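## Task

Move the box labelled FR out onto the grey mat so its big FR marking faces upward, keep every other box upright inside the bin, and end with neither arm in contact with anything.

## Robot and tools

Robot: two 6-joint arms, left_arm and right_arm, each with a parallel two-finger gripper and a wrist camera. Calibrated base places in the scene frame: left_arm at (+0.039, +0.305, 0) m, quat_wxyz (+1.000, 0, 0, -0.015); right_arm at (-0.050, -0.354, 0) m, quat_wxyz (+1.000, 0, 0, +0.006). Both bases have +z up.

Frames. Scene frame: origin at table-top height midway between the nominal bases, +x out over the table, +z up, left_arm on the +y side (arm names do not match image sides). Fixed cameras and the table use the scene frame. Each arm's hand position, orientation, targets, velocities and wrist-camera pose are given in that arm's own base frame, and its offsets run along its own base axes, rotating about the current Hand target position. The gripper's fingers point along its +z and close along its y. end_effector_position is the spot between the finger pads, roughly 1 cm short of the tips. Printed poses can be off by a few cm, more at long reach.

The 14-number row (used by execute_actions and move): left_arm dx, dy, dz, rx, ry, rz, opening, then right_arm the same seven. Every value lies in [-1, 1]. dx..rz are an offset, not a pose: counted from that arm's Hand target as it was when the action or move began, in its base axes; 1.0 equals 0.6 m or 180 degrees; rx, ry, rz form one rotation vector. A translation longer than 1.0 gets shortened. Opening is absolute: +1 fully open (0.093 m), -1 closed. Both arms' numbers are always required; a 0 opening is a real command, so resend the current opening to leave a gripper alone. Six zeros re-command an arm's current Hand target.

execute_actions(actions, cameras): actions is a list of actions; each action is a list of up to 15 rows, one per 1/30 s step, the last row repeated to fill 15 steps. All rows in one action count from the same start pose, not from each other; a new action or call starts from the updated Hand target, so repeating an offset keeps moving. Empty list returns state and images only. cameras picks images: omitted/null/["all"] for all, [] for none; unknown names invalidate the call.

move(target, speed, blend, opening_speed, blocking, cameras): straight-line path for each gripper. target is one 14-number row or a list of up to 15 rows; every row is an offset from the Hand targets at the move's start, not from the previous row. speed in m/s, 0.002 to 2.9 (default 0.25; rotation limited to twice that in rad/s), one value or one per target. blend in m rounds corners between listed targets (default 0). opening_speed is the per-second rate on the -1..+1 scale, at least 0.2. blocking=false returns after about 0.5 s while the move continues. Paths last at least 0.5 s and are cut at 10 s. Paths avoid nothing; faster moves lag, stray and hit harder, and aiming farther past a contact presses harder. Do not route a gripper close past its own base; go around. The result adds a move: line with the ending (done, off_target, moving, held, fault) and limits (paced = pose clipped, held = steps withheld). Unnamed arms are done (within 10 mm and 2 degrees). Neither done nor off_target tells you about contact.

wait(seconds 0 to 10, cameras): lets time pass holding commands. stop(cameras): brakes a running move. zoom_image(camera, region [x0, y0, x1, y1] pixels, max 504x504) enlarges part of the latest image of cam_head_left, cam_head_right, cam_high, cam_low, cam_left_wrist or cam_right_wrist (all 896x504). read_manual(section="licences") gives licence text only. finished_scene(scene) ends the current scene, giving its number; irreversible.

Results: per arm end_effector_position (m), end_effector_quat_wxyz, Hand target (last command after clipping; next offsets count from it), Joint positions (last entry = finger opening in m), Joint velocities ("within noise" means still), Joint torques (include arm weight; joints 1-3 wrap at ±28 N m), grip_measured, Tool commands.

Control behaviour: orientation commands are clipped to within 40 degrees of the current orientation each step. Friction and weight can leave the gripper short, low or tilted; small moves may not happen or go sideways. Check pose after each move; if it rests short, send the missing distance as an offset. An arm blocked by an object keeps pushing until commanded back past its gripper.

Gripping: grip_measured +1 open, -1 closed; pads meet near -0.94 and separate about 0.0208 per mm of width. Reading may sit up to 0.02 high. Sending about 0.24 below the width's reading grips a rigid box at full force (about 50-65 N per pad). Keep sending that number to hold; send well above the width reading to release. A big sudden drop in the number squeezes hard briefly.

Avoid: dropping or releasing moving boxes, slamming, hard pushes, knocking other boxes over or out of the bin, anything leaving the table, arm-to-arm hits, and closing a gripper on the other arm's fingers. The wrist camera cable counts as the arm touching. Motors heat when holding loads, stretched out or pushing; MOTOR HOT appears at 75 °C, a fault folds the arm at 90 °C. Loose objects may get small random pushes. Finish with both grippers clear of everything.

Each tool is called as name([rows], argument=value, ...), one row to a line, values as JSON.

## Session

execute_actions(actions=[])

zoom_image(camera="cam_low", region=[260, 190, 560, 350])

Scene clock: 0.00 s.
left_arm: end_effector_position=(+0.2481, -0.0131, +0.2204) grip_measured=+1.000 end_effector_quat_wxyz=(+0.459, -0.085, +0.884, +0.024) | right_arm: end_effector_position=(+0.2668, -0.0776, +0.2359) grip_measured=+1.000 end_effector_quat_wxyz=(+0.576, +0.023, +0.752, -0.319)
Joint positions: left_arm=[-0.29 0.706 0.782 -0.74 -0.354 -0.307 0.093] | right_arm=[0.062 0.576 0.386 0.03 0.592 -0.386 0.093]
Joint velocities: within noise
Joint torques (N m): no reading
Motor temperatures (°C): left_arm=[24 24 26 25 26 24 27] | right_arm=[24 25 25 27 26 23 25]
Heat: left arm: 27 °C; right arm: 27 °C.
Hand target: left_arm +0.2505, -0.0136, +0.2294; +0.471, -0.087, +0.878, +0.020 | right_arm +0.2674, -0.0776, +0.2458; +0.586, +0.028, +0.744, -0.318
Tool commands: left_gripper/opening=+1.0 right_gripper/opening=+1.0

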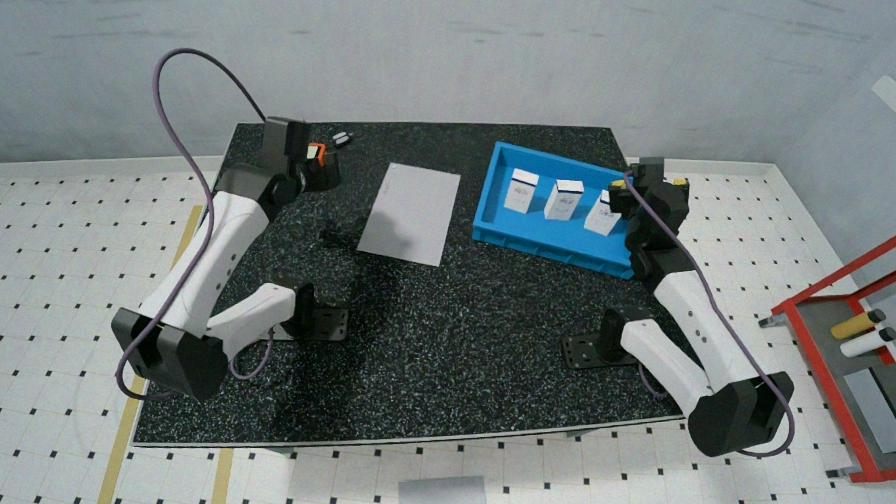

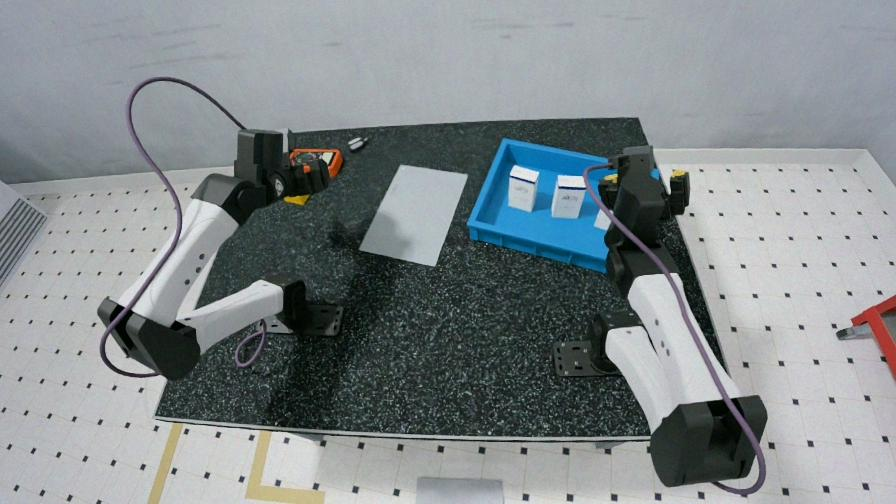

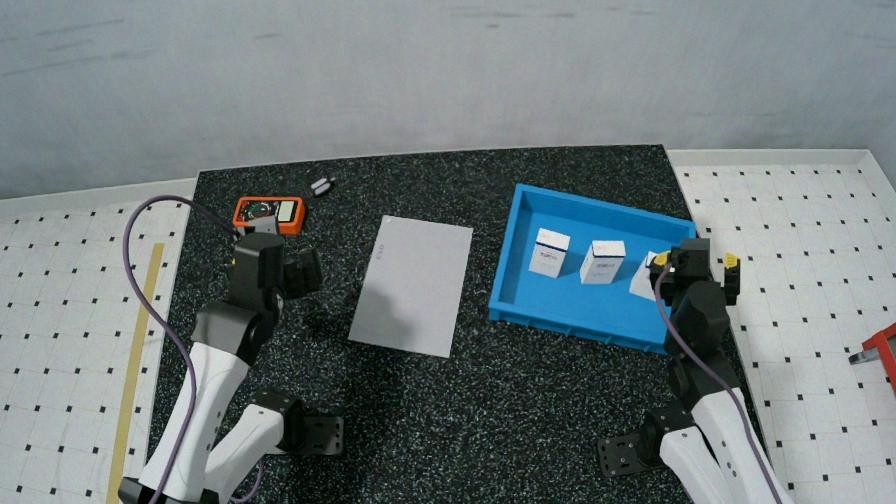

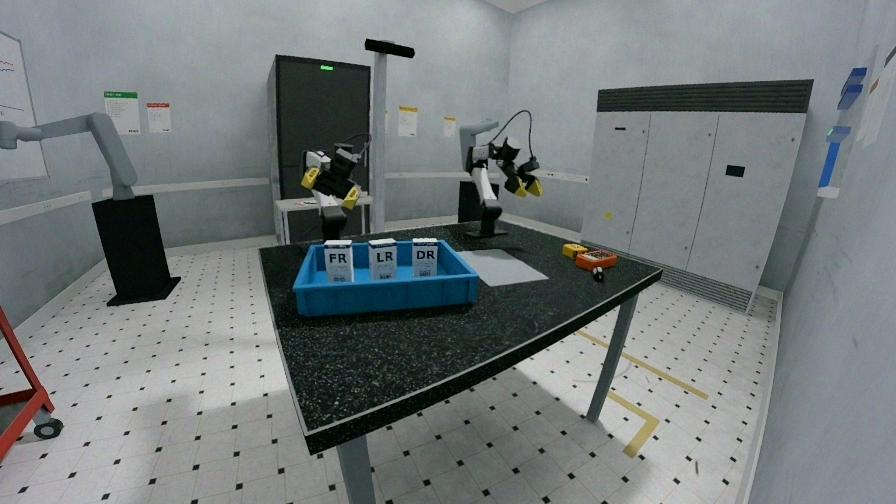

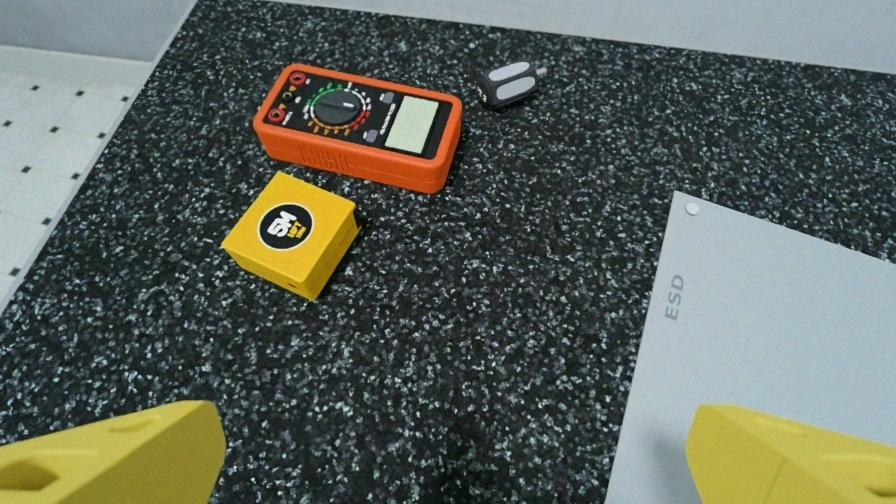

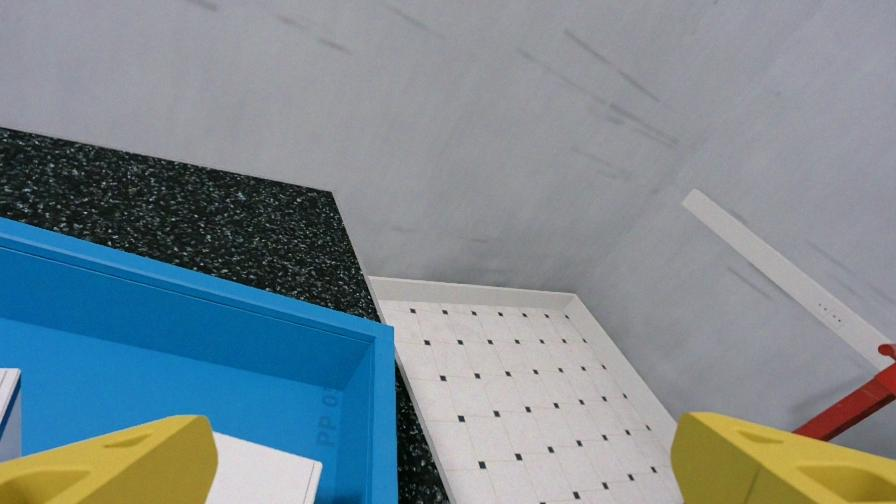

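Scaled by 1.680 from the camera's 896x504 image, which has a finer 1280x720 frame.

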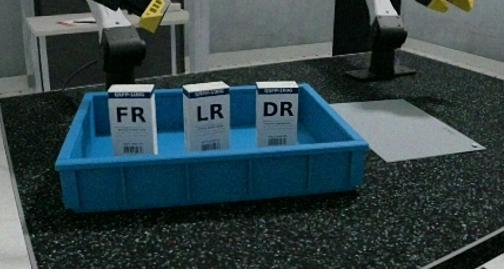

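zoom_image(camera="cam_high", region=[480, 170, 760, 360])

zoom_image(camera="cam_head_left", region=[460, 130, 700, 290])

Scaled by 1.800 from the camera's 896x504 image, which has a finer 1280x720 frame.

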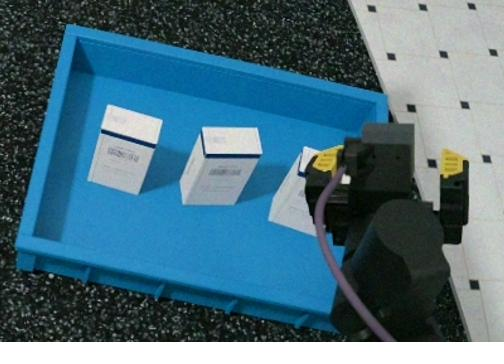

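Scaled by 2.100 from the camera's 896x504 image, which has a finer 1280x720 frame.

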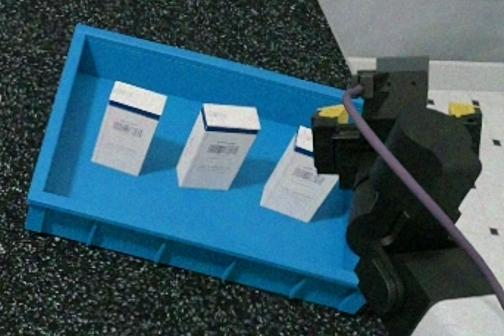

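move(target=[0, 0, 0, 0, 0, 0, 1, -0.112, 0.046, 0.007, 0.2186, 0.2322, 0.0271, 1], speed=0.4, cameras=["cam_right_wrist", "cam_high"])

zoom_image(camera="cam_right_wrist", region=[200, 0, 704, 504])

Scene clock: 2.87 s.
left_arm: end_effector_position=(+0.2481, -0.0131, +0.2204) grip_measured=+1.000 end_effector_quat_wxyz=(+0.459, -0.085, +0.884, +0.024) | right_arm: end_effector_position=(+0.1981, -0.0500, +0.2413) grip_measured=+1.000 end_effector_quat_wxyz=(+0.248, +0.079, +0.965, -0.021)
Joint positions: left_arm=[-0.29 0.706 0.782 -0.74 -0.354 -0.307 0.093] | right_arm=[-0.299 0.96 1.235 -1.346 -0.063 -0.121 0.093]
Joint velocities: within noise
Joint torques (N m): left_arm=[-0.08 -0.59 8.42 1.56 -0.17 0.06] | right_arm=[-0.59 -0.59 9.14 1.42 -0.2 0.01]
Motor temperatures (°C): left_arm=[24 24 26 26 26 24 27] | right_arm=[24 25 26 28 26 23 25]
Heat: left arm: 27 °C; right arm: 28 °C.
Hand target: left_arm +0.2505, -0.0136, +0.2294; +0.471, -0.087, +0.878, +0.020 | right_arm +0.2003, -0.0501, +0.2501; +0.258, +0.076, +0.963, -0.020
Off the commanded pose: left_arm 0.009 m, 2 deg | right_arm 0.009 m, 1 deg.
move: done
Images, in order (width x height): cam_high 896x504, cam_right_wrist 896x504.

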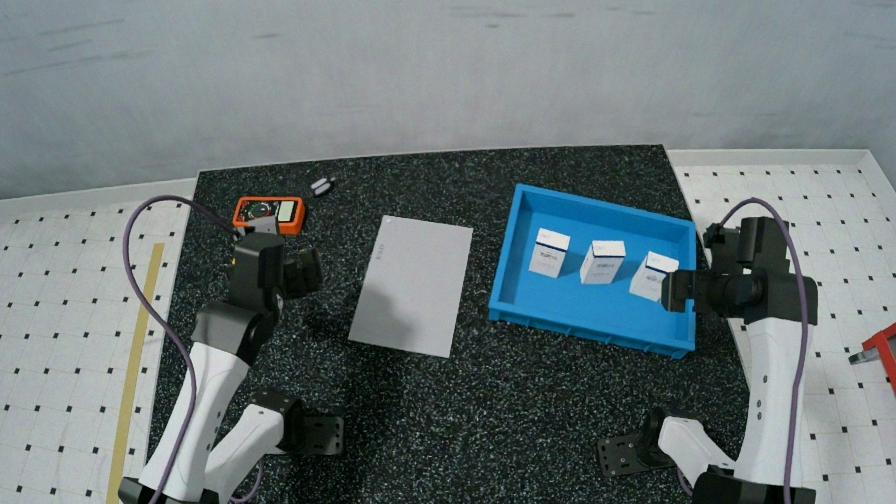

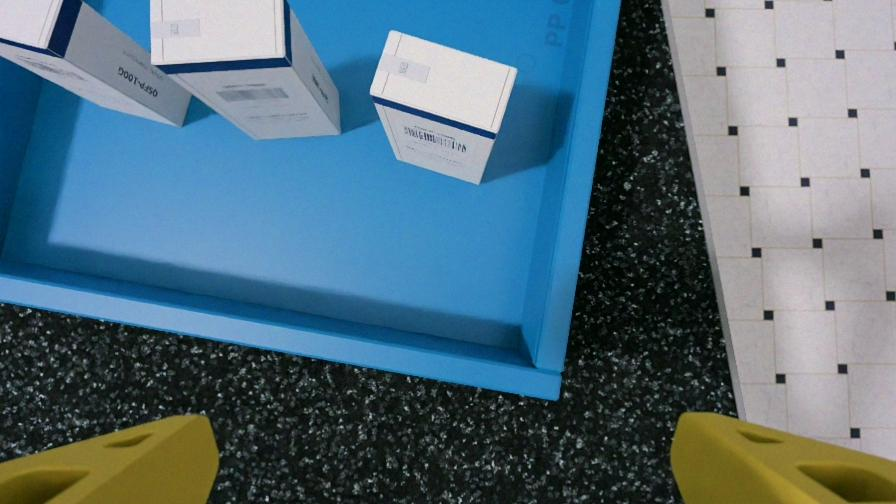

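Scaled by 1.000.

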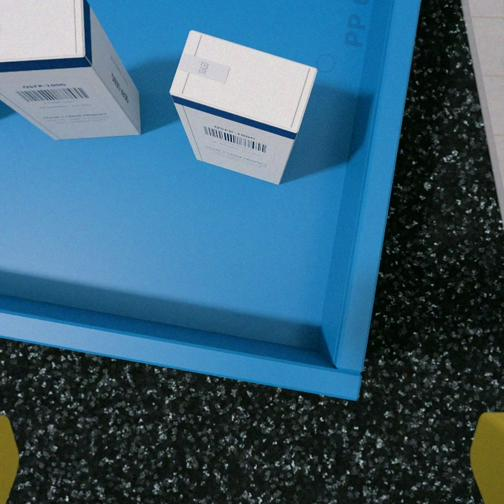

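move(target=[0, 0, 0, 0, 0, 0, 1, 0.231, -0.039, -0.152, 0.0403, 0.1275, -0.0945, 0.68], speed=0.3, cameras=["cam_right_wrist", "cam_high"])

Scene clock: 6.17 s.
left_arm: end_effector_position=(+0.2481, -0.0131, +0.2204) grip_measured=+1.000 end_effector_quat_wxyz=(+0.459, -0.085, +0.884, +0.024) | right_arm: end_effector_position=(+0.3348, -0.0734, +0.1496) grip_measured=+0.682 end_effector_quat_wxyz=(+0.039, +0.225, +0.974, -0.008)
Joint positions: left_arm=[-0.29 0.706 0.782 -0.74 -0.354 -0.307 0.093] | right_arm=[-0.207 1.77 1.605 -1.328 0.017 0.246 0.078]
Joint velocities: within noise
Joint torques (N m): left_arm=[-0.1 -0.69 8.47 1.58 -0.19 0.06] | right_arm=[0.72 -9.07 9.05 0.47 0.08 0.17]
Motor temperatures (°C): left_arm=[24 24 27 27 26 24 27] | right_arm=[24 26 26 28 26 23 25]
Heat: left arm: 27 °C; right arm: 28 °C.
Hand target: left_arm +0.2505, -0.0136, +0.2294; +0.471, -0.087, +0.878, +0.020 | right_arm +0.3388, -0.0734, +0.1588; +0.051, +0.227, +0.973, -0.012
Off the commanded pose: left_arm 0.009 m, 2 deg | right_arm 0.010 m, 1 deg.
move: done
Images, in order (width x height): cam_high 896x504, cam_right_wrist 896x504.

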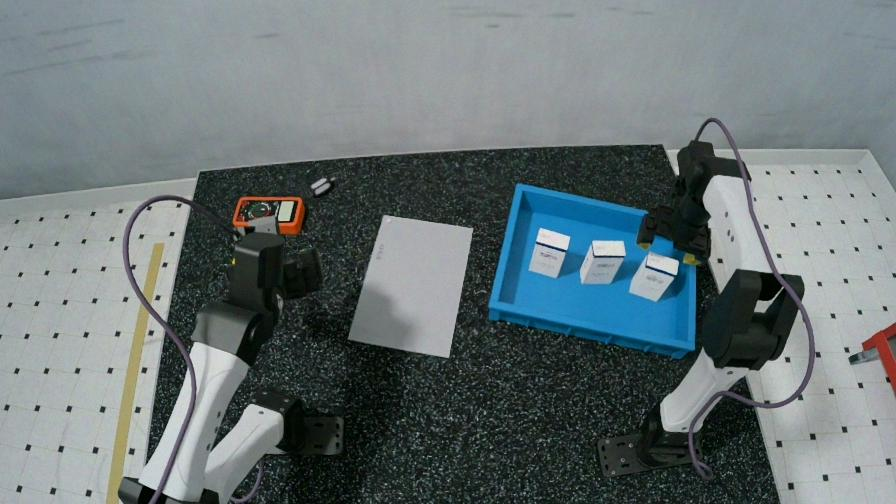

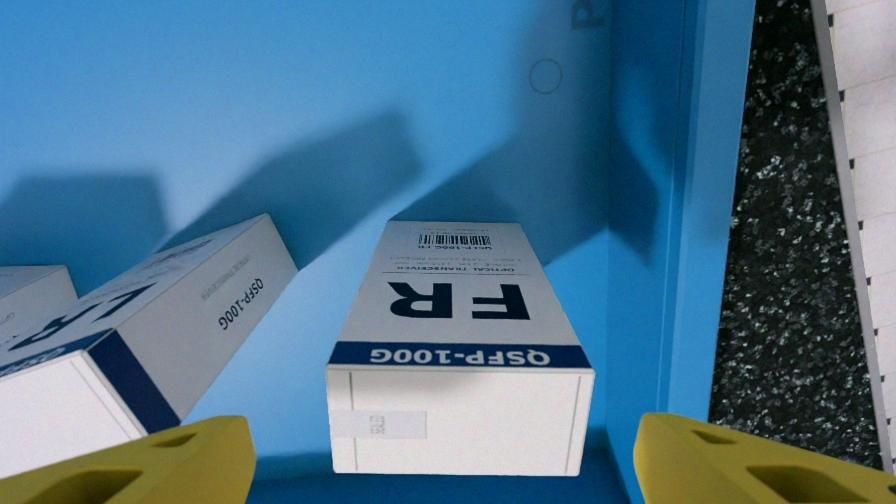

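move(target=[0, 0, 0, 0, 0, 0, 1, -0.0127, 0.0007, -0.086, 0.0358, 0.0722, 0, 0.68], speed=0.12, cameras=["cam_right_wrist", "cam_high", "cam_low"])

Scene clock: 8.00 s.
left_arm: end_effector_position=(+0.2481, -0.0131, +0.2204) grip_measured=+1.000 end_effector_quat_wxyz=(+0.459, -0.085, +0.884, +0.024) | right_arm: end_effector_position=(+0.3275, -0.0717, +0.1013) grip_measured=+0.682 end_effector_quat_wxyz=(-0.078, +0.227, +0.971, +0.011)
Joint positions: left_arm=[-0.29 0.706 0.782 -0.74 -0.354 -0.307 0.093] | right_arm=[-0.227 1.965 1.659 -1.421 -0.023 0.23 0.078]
Joint velocities: within noise
Joint torques (N m): left_arm=[-0.09 -0.73 8.46 1.58 -0.19 0.04] | right_arm=[-0.66 -9.87 8.54 -0.16 -0.15 -0.02]
Motor temperatures (°C): left_arm=[24 24 27 27 26 24 27] | right_arm=[24 26 27 28 26 23 25]
Heat: left arm: 27 °C; right arm: 28 °C.
Hand target: left_arm +0.2505, -0.0136, +0.2294; +0.471, -0.087, +0.878, +0.020 | right_arm +0.3312, -0.0729, +0.1072; -0.072, +0.227, +0.971, +0.017
Off the commanded pose: left_arm 0.009 m, 2 deg | right_arm 0.007 m, 1 deg.
move: done
Images, in order (width x height): cam_high 896x504, cam_low 896x504, cam_right_wrist 896x504.

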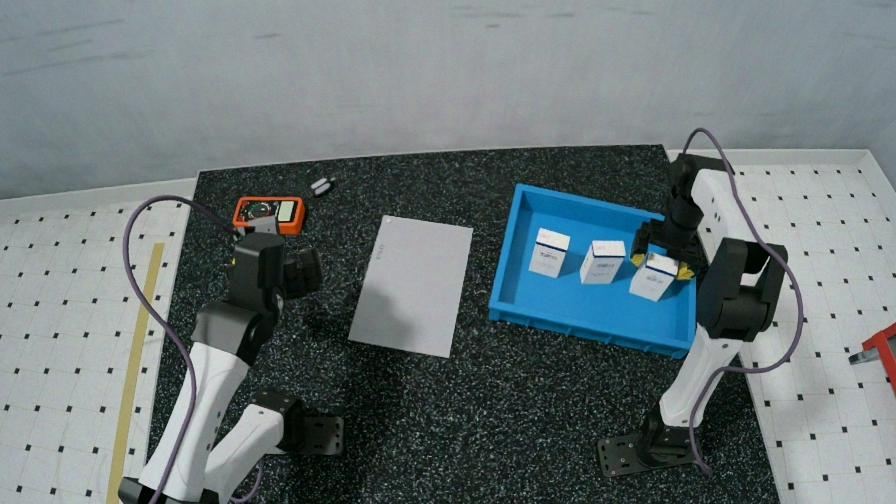

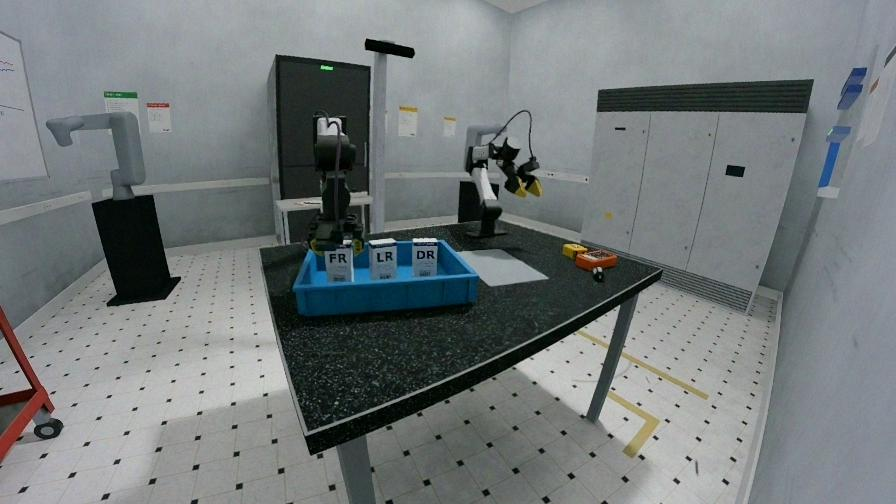

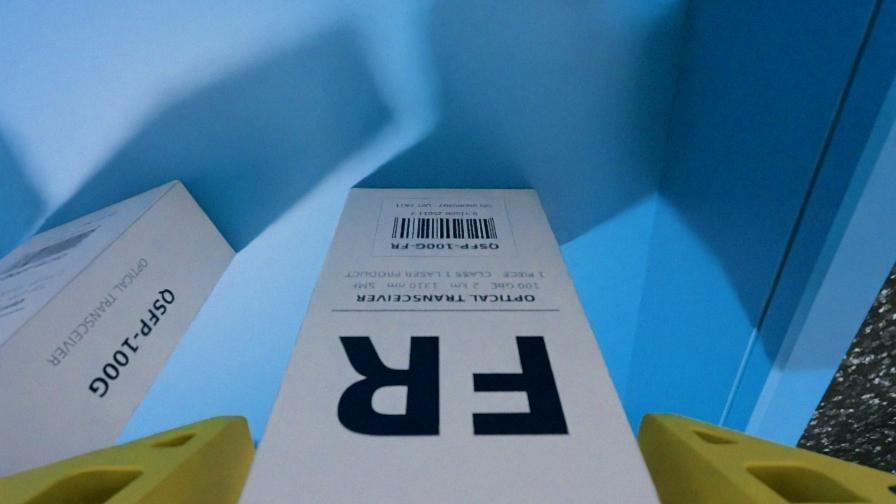

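move(target=[0,0,0,0,0,0,1, 0,0,0,0,0,0,0.2], opening_speed=0.8, cameras=["cam_right_wrist"])

Scene clock: 9.30 s.
left_arm: end_effector_position=(+0.2481, -0.0131, +0.2204) grip_measured=+1.000 end_effector_quat_wxyz=(+0.459, -0.085, +0.884, +0.024) | right_arm: end_effector_position=(+0.3274, -0.0716, +0.1013) grip_measured=+0.220 end_effector_quat_wxyz=(-0.078, +0.226, +0.971, +0.012)
Joint positions: left_arm=[-0.29 0.706 0.782 -0.74 -0.354 -0.307 0.093] | right_arm=[-0.227 1.965 1.659 -1.422 -0.024 0.229 0.056]
Joint velocities: within noise
Joint torques (N m): left_arm=[-0.2 -0.64 8.36 1.58 -0.2 0.06] | right_arm=[-0.59 -9.65 8.53 -0.16 -0.14 0.03]
Motor temperatures (°C): left_arm=[24 24 28 28 26 24 27] | right_arm=[24 26 27 28 26 23 25]
Heat: left arm: 28 °C; right arm: 28 °C.
Hand target: left_arm +0.2505, -0.0136, +0.2294; +0.471, -0.087, +0.878, +0.020 | right_arm +0.3312, -0.0730, +0.1072; -0.072, +0.226, +0.971, +0.017
Off the commanded pose: left_arm 0.009 m, 2 deg | right_arm 0.007 m, 1 deg.
move: done
Images, in order (width x height): cam_right_wrist 896x504.

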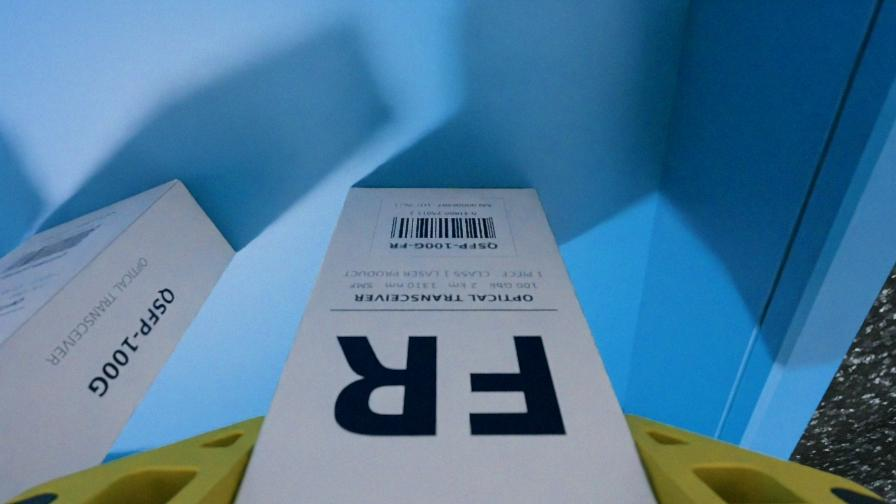

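move([
  [0,0,0,0,0,0,1, 0,0,0.1,-0.0197,-0.0398,0,0.2],
  [0,0,0,0,0,0,1, -0.1,0.017,0.317,-0.1209,-0.2439,0,0.2],
  [0,0,0,0,0,0,1,0.031,0.712,0.125,0.0609,-0.3724,0.3519,0.2],
], speed=[0.15,0.4,0.4], blend=[0.02,0.04,0])

Scene clock: 16.47 s.
left_arm: end_effector_position=(+0.2481, -0.0131, +0.2204) grip_measured=+1.000 end_effector_quat_wxyz=(+0.459, -0.085, +0.884, +0.024) | right_arm: end_effector_position=(+0.3388, +0.3398, +0.1563) grip_measured=+0.206 end_effector_quat_wxyz=(+0.394, -0.342, +0.838, +0.158)
Joint positions: left_arm=[-0.29 0.706 0.782 -0.74 -0.354 -0.307 0.093] | right_arm=[0.794 1.683 1.184 -0.195 0.021 0.01 0.055]
Joint velocities: within noise
Joint torques (N m): left_arm=[-0.13 -0.65 8.46 1.58 -0.17 0.06] | right_arm=[-0.02 -8.83 10.97 2.68 -0.13 0.03]
Motor temperatures (°C): left_arm=[24 24 29 29 26 24 27] | right_arm=[24 28 28 29 26 23 25]
Heat: left arm: 29 °C; right arm: 29 °C.
Hand target: left_arm +0.2505, -0.0136, +0.2294; +0.471, -0.087, +0.878, +0.020 | right_arm +0.3499, +0.3542, +0.1822; +0.430, -0.339, +0.818, +0.178
Off the commanded pose: left_arm 0.009 m, 2 deg | right_arm 0.032 m, 5 deg.
move: off_target (right_arm)

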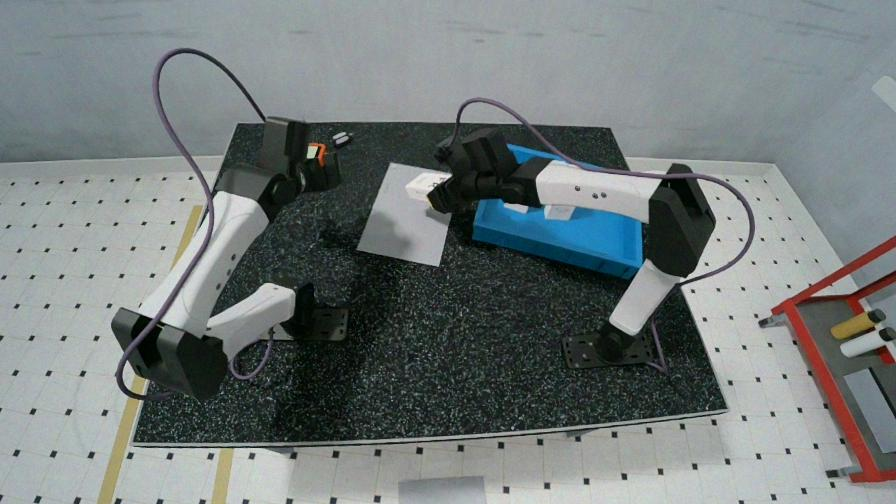

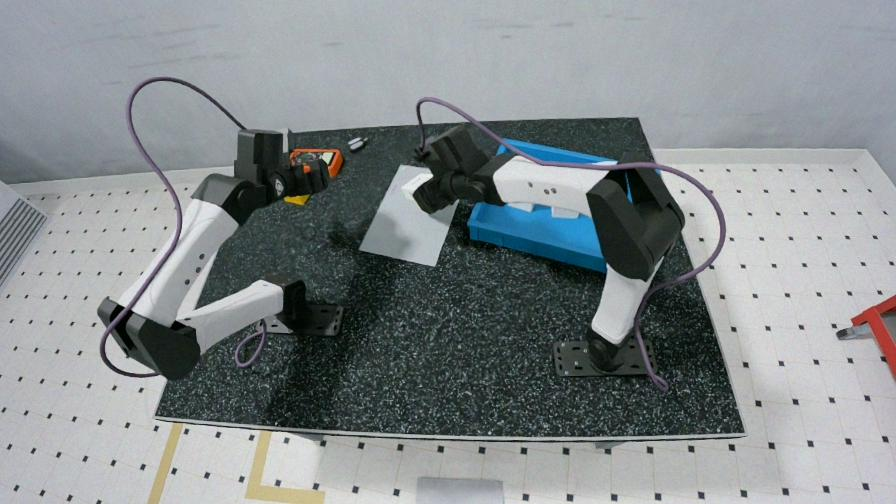

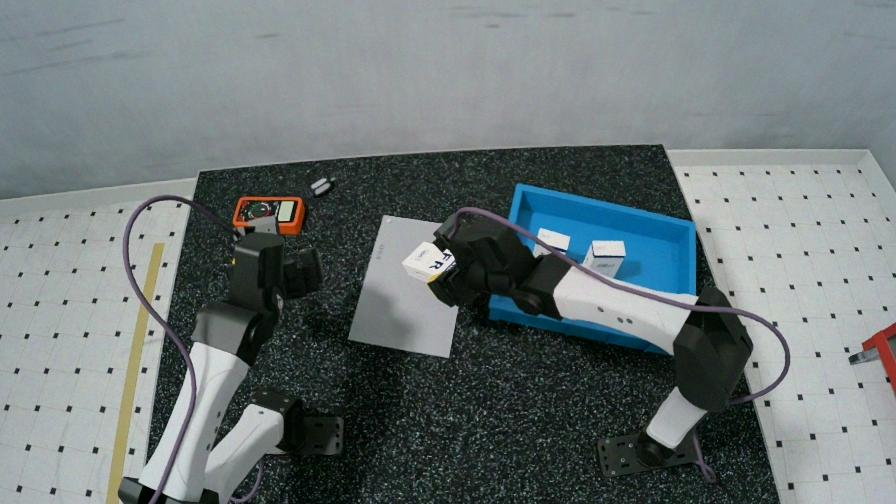

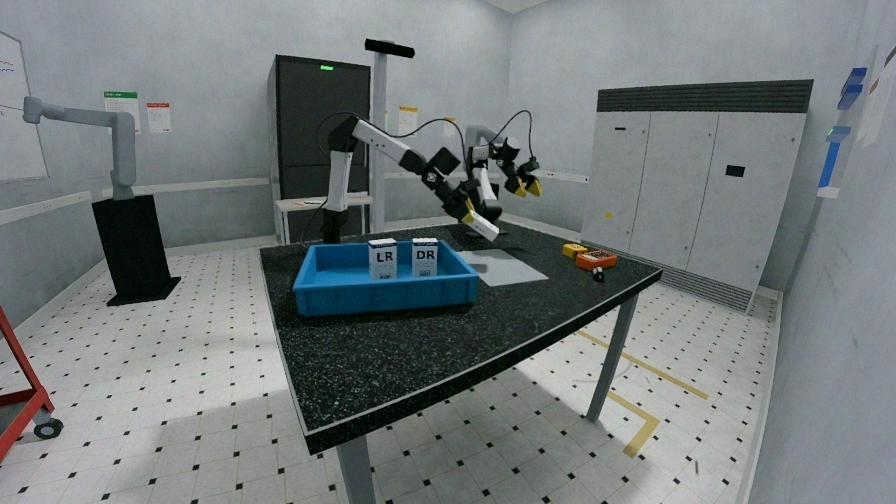

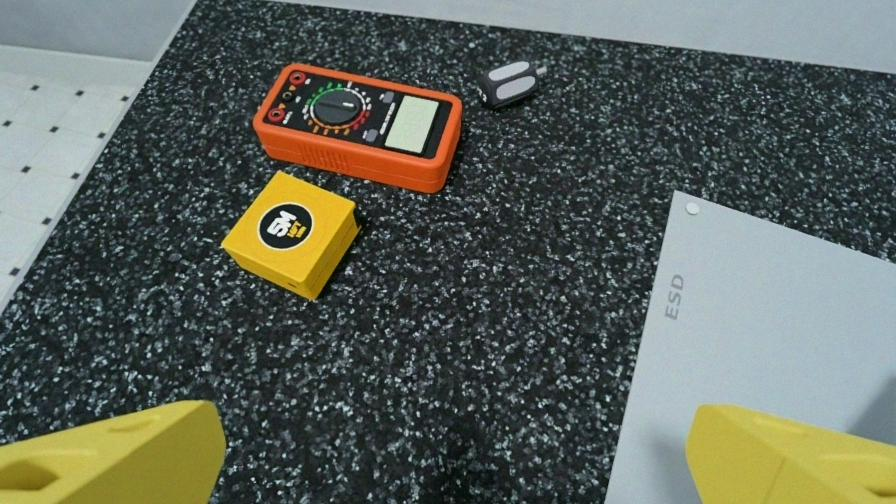

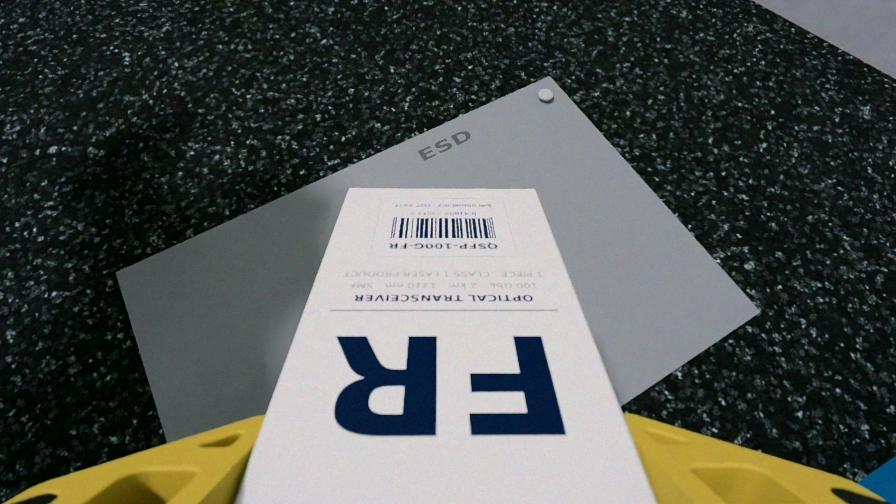

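move(target=[0,0,0,0,0,0,1,0.017,0.061,-0.17,0.088,-0.0902,0,0.2], speed=0.2, cameras=["cam_right_wrist","cam_low"])

Scene clock: 18.83 s.
left_arm: end_effector_position=(+0.2481, -0.0131, +0.2204) grip_measured=+1.000 end_effector_quat_wxyz=(+0.459, -0.085, +0.884, +0.024) | right_arm: end_effector_position=(+0.3575, +0.3833, +0.0643) grip_measured=+0.206 end_effector_quat_wxyz=(+0.559, -0.305, +0.737, +0.227)
Joint positions: left_arm=[-0.29 0.706 0.782 -0.74 -0.354 -0.307 0.093] | right_arm=[0.84 2.1 0.867 0.957 0.061 0.01 0.055]
Joint velocities: within noise
Joint torques (N m): left_arm=[-0.14 -0.7 8.44 1.56 -0.15 0.08] | right_arm=[0.54 -10.06 6.49 3.06 -0.01 0.06]
Motor temperatures (°C): left_arm=[24 24 29 29 26 24 27] | right_arm=[24 28 28 30 26 23 25]
Heat: left arm: 29 °C; right arm: 30 °C.
Hand target: left_arm +0.2505, -0.0136, +0.2294; +0.471, -0.087, +0.878, +0.020 | right_arm +0.3601, +0.3908, +0.0801; +0.583, -0.298, +0.717, +0.239
Off the commanded pose: left_arm 0.009 m, 2 deg | right_arm 0.018 m, 4 deg.
move: off_target (right_arm)
Images, in order (width x height): cam_low 896x504, cam_right_wrist 896x504.

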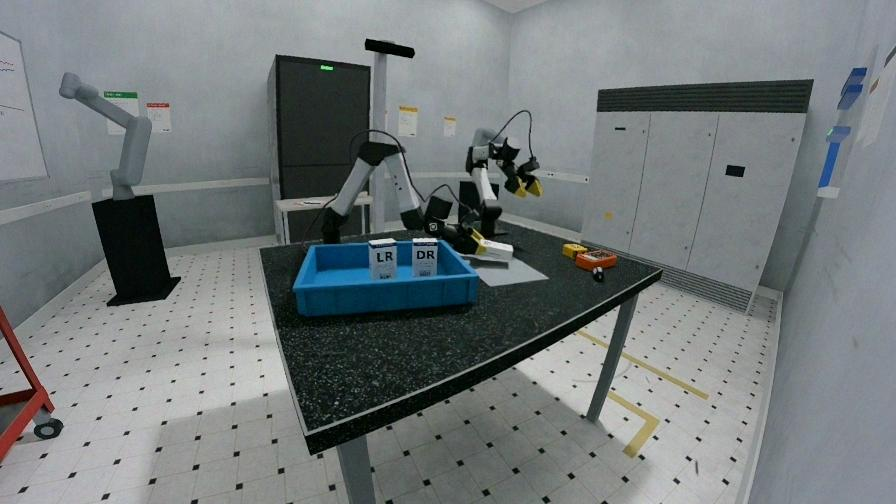

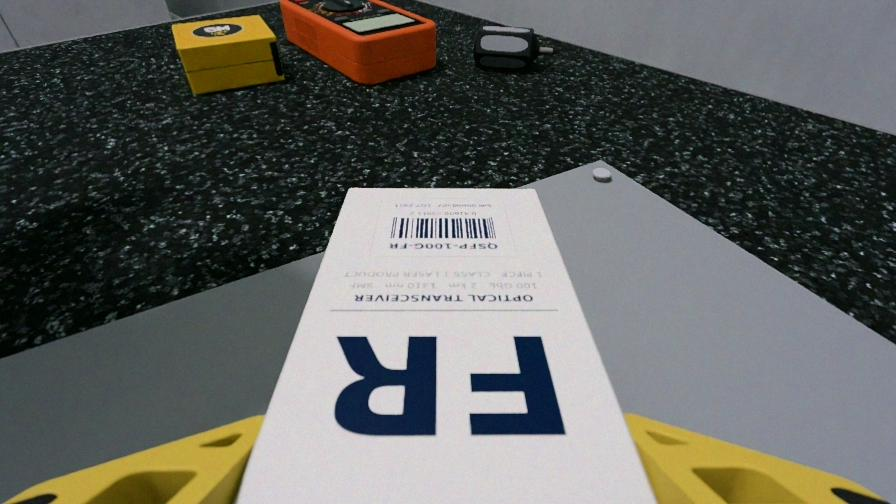

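move(target=[0,0,0,0,0,0,1,-0.004,-0.004,-0.038,0,0,0,0.2], speed=0.06, cameras=["cam_right_wrist"])

Scene clock: 20.07 s.
left_arm: end_effector_position=(+0.2481, -0.0131, +0.2204) grip_measured=+1.000 end_effector_quat_wxyz=(+0.459, -0.085, +0.884, +0.024) | right_arm: end_effector_position=(+0.3574, +0.3831, +0.0438) grip_measured=+0.206 end_effector_quat_wxyz=(+0.562, -0.303, +0.735, +0.228)
Joint positions: left_arm=[-0.29 0.706 0.782 -0.74 -0.354 -0.307 0.093] | right_arm=[0.84 2.18 0.862 1.05 0.061 0.01 0.055]
Joint velocities: within noise
Joint torques (N m): left_arm=[-0.13 -0.7 8.43 1.58 -0.19 0.07] | right_arm=[0.7 -10.58 5.14 3.07 -0.03 0.06]
Motor temperatures (°C): left_arm=[24 24 29 29 26 24 27] | right_arm=[24 29 28 31 26 23 25]
Heat: left arm: 29 °C; right arm: 31 °C.
Hand target: left_arm +0.2505, -0.0136, +0.2294; +0.471, -0.087, +0.878, +0.020 | right_arm +0.3576, +0.3884, +0.0573; +0.583, -0.299, +0.717, +0.239
Off the commanded pose: left_arm 0.009 m, 2 deg | right_arm 0.014 m, 3 deg.
move: off_target (right_arm)
Images, in order (width x height): cam_right_wrist 896x504.

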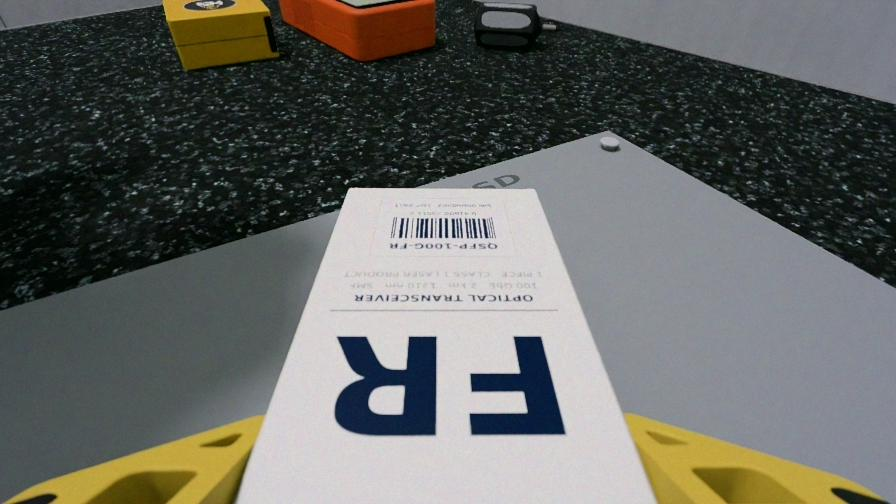

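move([
  [0,0,0,0,0,0,1,-0.002,-0.002,-0.015,0,0,0,0.34],
  [0,0,0,0,0,0,1,-0.007,-0.007,-0.032,-0.005,0.005,0,0.34],
], speed=0.04, opening_speed=0.3, cameras=["cam_right_wrist"])

Scene clock: 21.90 s.
left_arm: end_effector_position=(+0.2481, -0.0131, +0.2204) grip_measured=+1.000 end_effector_quat_wxyz=(+0.459, -0.085, +0.884, +0.024) | right_arm: end_effector_position=(+0.3567, +0.3823, +0.0384) grip_measured=+0.341 end_effector_quat_wxyz=(+0.572, -0.300, +0.727, +0.232)
Joint positions: left_arm=[-0.29 0.706 0.782 -0.74 -0.354 -0.307 0.093] | right_arm=[0.84 2.219 0.852 1.127 0.062 0.01 0.062]
Joint velocities: within noise
Joint torques (N m): left_arm=[-0.08 -0.68 8.44 1.57 -0.18 0.06] | right_arm=[0.84 -9.99 4.3 2.67 0.01 0.08]
Motor temperatures (°C): left_arm=[24 24 30 29 26 24 27] | right_arm=[24 29 28 32 26 23 25]
Heat: left arm: 30 °C; right arm: 32 °C.
Hand target: left_arm +0.2505, -0.0136, +0.2294; +0.471, -0.087, +0.878, +0.020 | right_arm +0.3534, +0.3842, +0.0381; +0.575, -0.301, +0.723, +0.235
Off the commanded pose: left_arm 0.009 m, 2 deg | right_arm 0.004 m, 1 deg.
move: done
Images, in order (width x height): cam_right_wrist 896x504.

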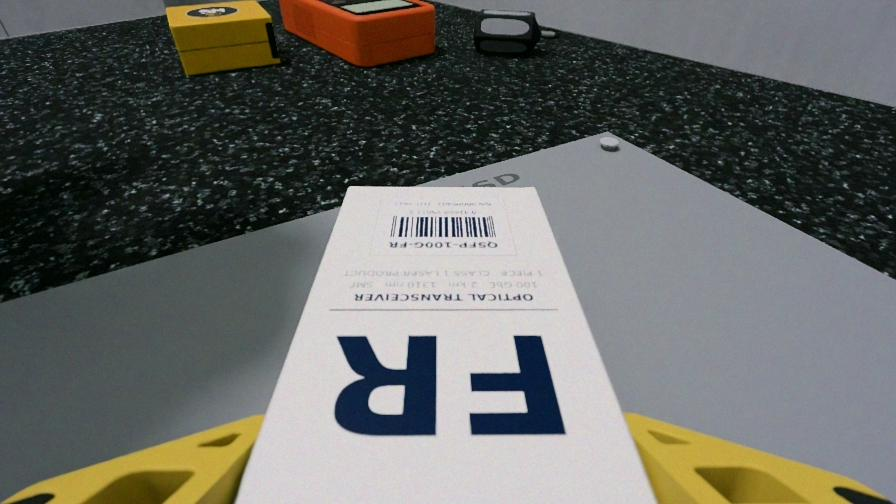

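move(target=[0,0,0,0,0,0,1,-0.002,-0.006,-0.017,-0.008,0.008,0,0.37], speed=0.04, opening_speed=0.3, cameras=["cam_right_wrist"])

Scene clock: 22.83 s.
left_arm: end_effector_position=(+0.2481, -0.0131, +0.2204) grip_measured=+1.000 end_effector_quat_wxyz=(+0.459, -0.085, +0.884, +0.024) | right_arm: end_effector_position=(+0.3549, +0.3802, +0.0323) grip_measured=+0.368 end_effector_quat_wxyz=(+0.566, -0.302, +0.732, +0.229)
Joint positions: left_arm=[-0.29 0.706 0.782 -0.74 -0.354 -0.307 0.093] | right_arm=[0.84 2.225 0.844 1.123 0.062 0.01 0.063]
Joint velocities: within noise
Joint torques (N m): left_arm=[-0.2 -0.79 8.42 1.58 -0.17 0.07] | right_arm=[0.34 -10.02 4.25 2.47 -0.05 0.1]
Motor temperatures (°C): left_arm=[24 24 30 29 26 24 27] | right_arm=[24 29 28 32 26 23 25]
Heat: left arm: 30 °C; right arm: 32 °C.
Hand target: left_arm +0.2505, -0.0136, +0.2294; +0.471, -0.087, +0.878, +0.020 | right_arm +0.3522, +0.3806, +0.0279; +0.562, -0.305, +0.733, +0.230
Off the commanded pose: left_arm 0.009 m, 2 deg | right_arm 0.005 m, 1 deg.
move: done
Images, in order (width x height): cam_right_wrist 896x504.

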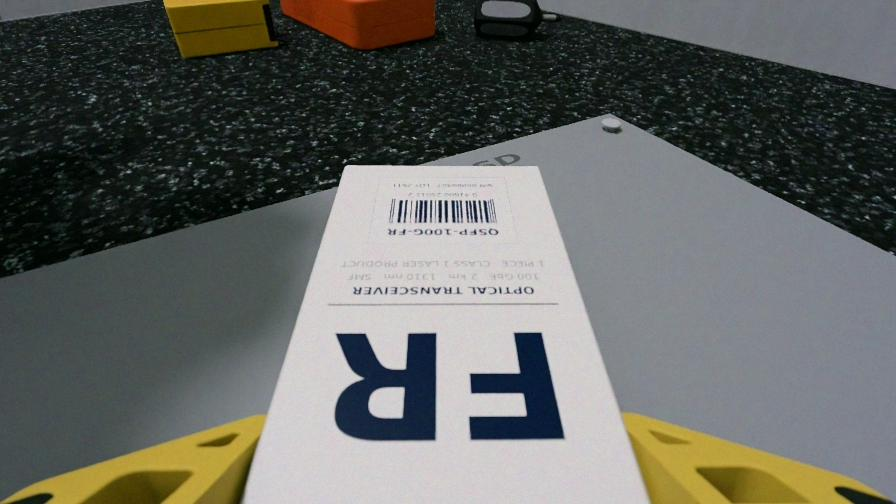

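move(target=[0,0,0,0,0,0,1,-0.001,-0.002,-0.008,-0.0,0.0,0,0.39], speed=0.03, cameras=["cam_right_wrist", "cam_low"])

zoom_image(camera="cam_low", region=[420, 200, 560, 290])

Scene clock: 23.93 s.
left_arm: end_effector_position=(+0.2481, -0.0131, +0.2204) grip_measured=+1.000 end_effector_quat_wxyz=(+0.459, -0.085, +0.884, +0.024) | right_arm: end_effector_position=(+0.3543, +0.3796, +0.0270) grip_measured=+0.388 end_effector_quat_wxyz=(+0.562, -0.303, +0.735, +0.228)
Joint positions: left_arm=[-0.29 0.706 0.782 -0.74 -0.354 -0.307 0.093] | right_arm=[0.84 2.235 0.844 1.123 0.062 0.01 0.064]
Joint velocities: within noise
Joint torques (N m): left_arm=[-0.17 -0.73 8.47 1.58 -0.18 0.05] | right_arm=[0.25 -9.35 3.92 2.66 -0.06 0.08]
Motor temperatures (°C): left_arm=[24 24 30 29 26 24 27] | right_arm=[24 30 28 32 26 23 25]
Heat: left arm: 30 °C; right arm: 32 °C.
Hand target: left_arm +0.2505, -0.0136, +0.2294; +0.471, -0.087, +0.878, +0.020 | right_arm +0.3516, +0.3794, +0.0230; +0.562, -0.305, +0.733, +0.230
Off the commanded pose: left_arm 0.009 m, 2 deg | right_arm 0.005 m, 0 deg.
move: done
Images, in order (width x height): cam_low 896x504, cam_right_wrist 896x504.

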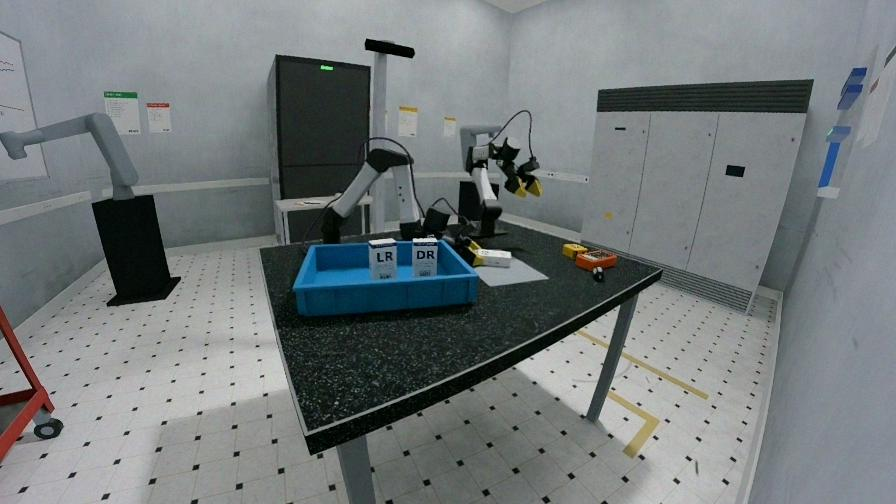

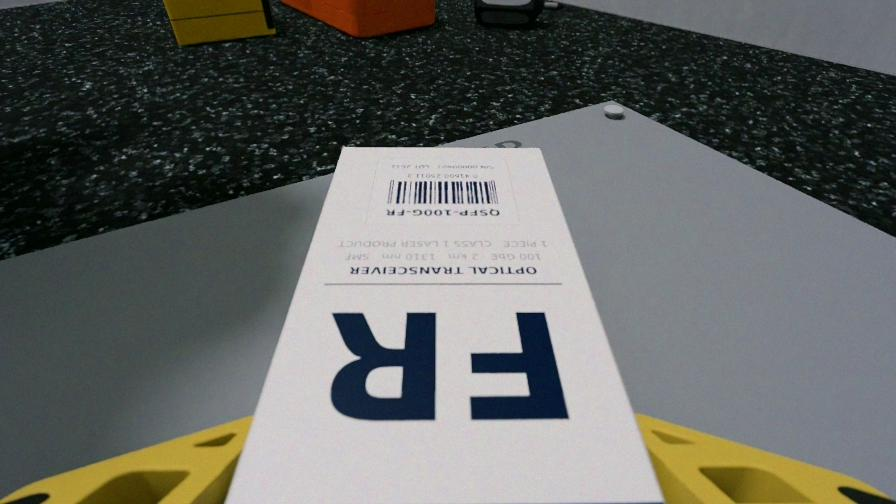

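Scaled by 3.600 from the camera's 896x504 image, which has a finer 1280x720 frame.

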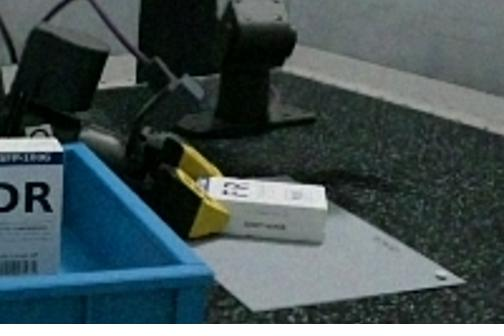

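move([
  [0,0,0,0,0,0,1,0.002,0,0.005,0,0,0,0.39],
  [0,0,0,0,0,0,1,0.002,0,0.005,0,0,0,1],
], speed=0.03, opening_speed=0.6, cameras=["cam_right_wrist"])

Scene clock: 26.00 s.
left_arm: end_effector_position=(+0.2481, -0.0131, +0.2204) grip_measured=+1.000 end_effector_quat_wxyz=(+0.459, -0.085, +0.884, +0.024) | right_arm: end_effector_position=(+0.3544, +0.3795, +0.0270) grip_measured=+0.999 end_effector_quat_wxyz=(+0.562, -0.303, +0.735, +0.227)
Joint positions: left_arm=[-0.29 0.706 0.782 -0.74 -0.354 -0.307 0.093] | right_arm=[0.84 2.235 0.844 1.123 0.062 0.01 0.093]
Joint velocities: within noise
Joint torques (N m): left_arm=[-0.17 -0.75 8.43 1.56 -0.2 0.07] | right_arm=[-0.03 -10.44 4.14 2.54 -0.11 0.08]
Motor temperatures (°C): left_arm=[24 24 30 29 26 24 27] | right_arm=[24 30 28 33 26 23 25]
Heat: left arm: 30 °C; right arm: 33 °C.
Hand target: left_arm +0.2505, -0.0136, +0.2294; +0.471, -0.087, +0.878, +0.020 | right_arm +0.3528, +0.3794, +0.0260; +0.562, -0.305, +0.733, +0.230
Off the commanded pose: left_arm 0.009 m, 2 deg | right_arm 0.002 m, 0 deg.
move: done
Images, in order (width x height): cam_right_wrist 896x504.

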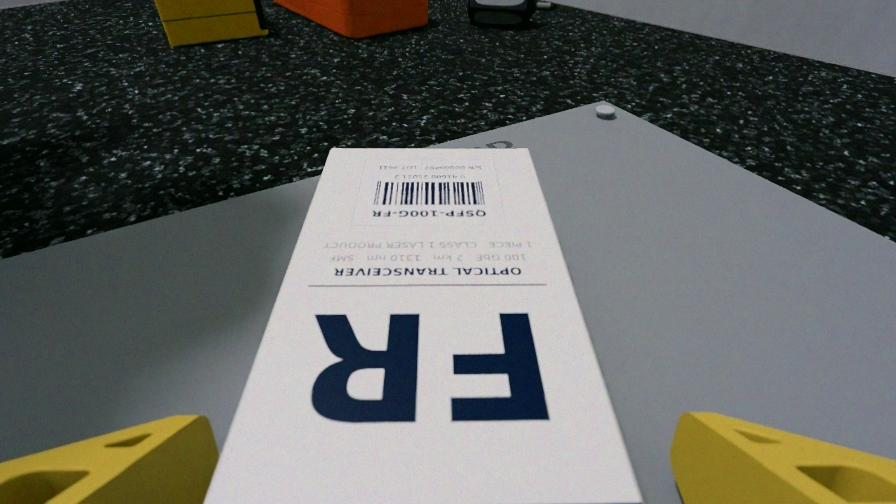

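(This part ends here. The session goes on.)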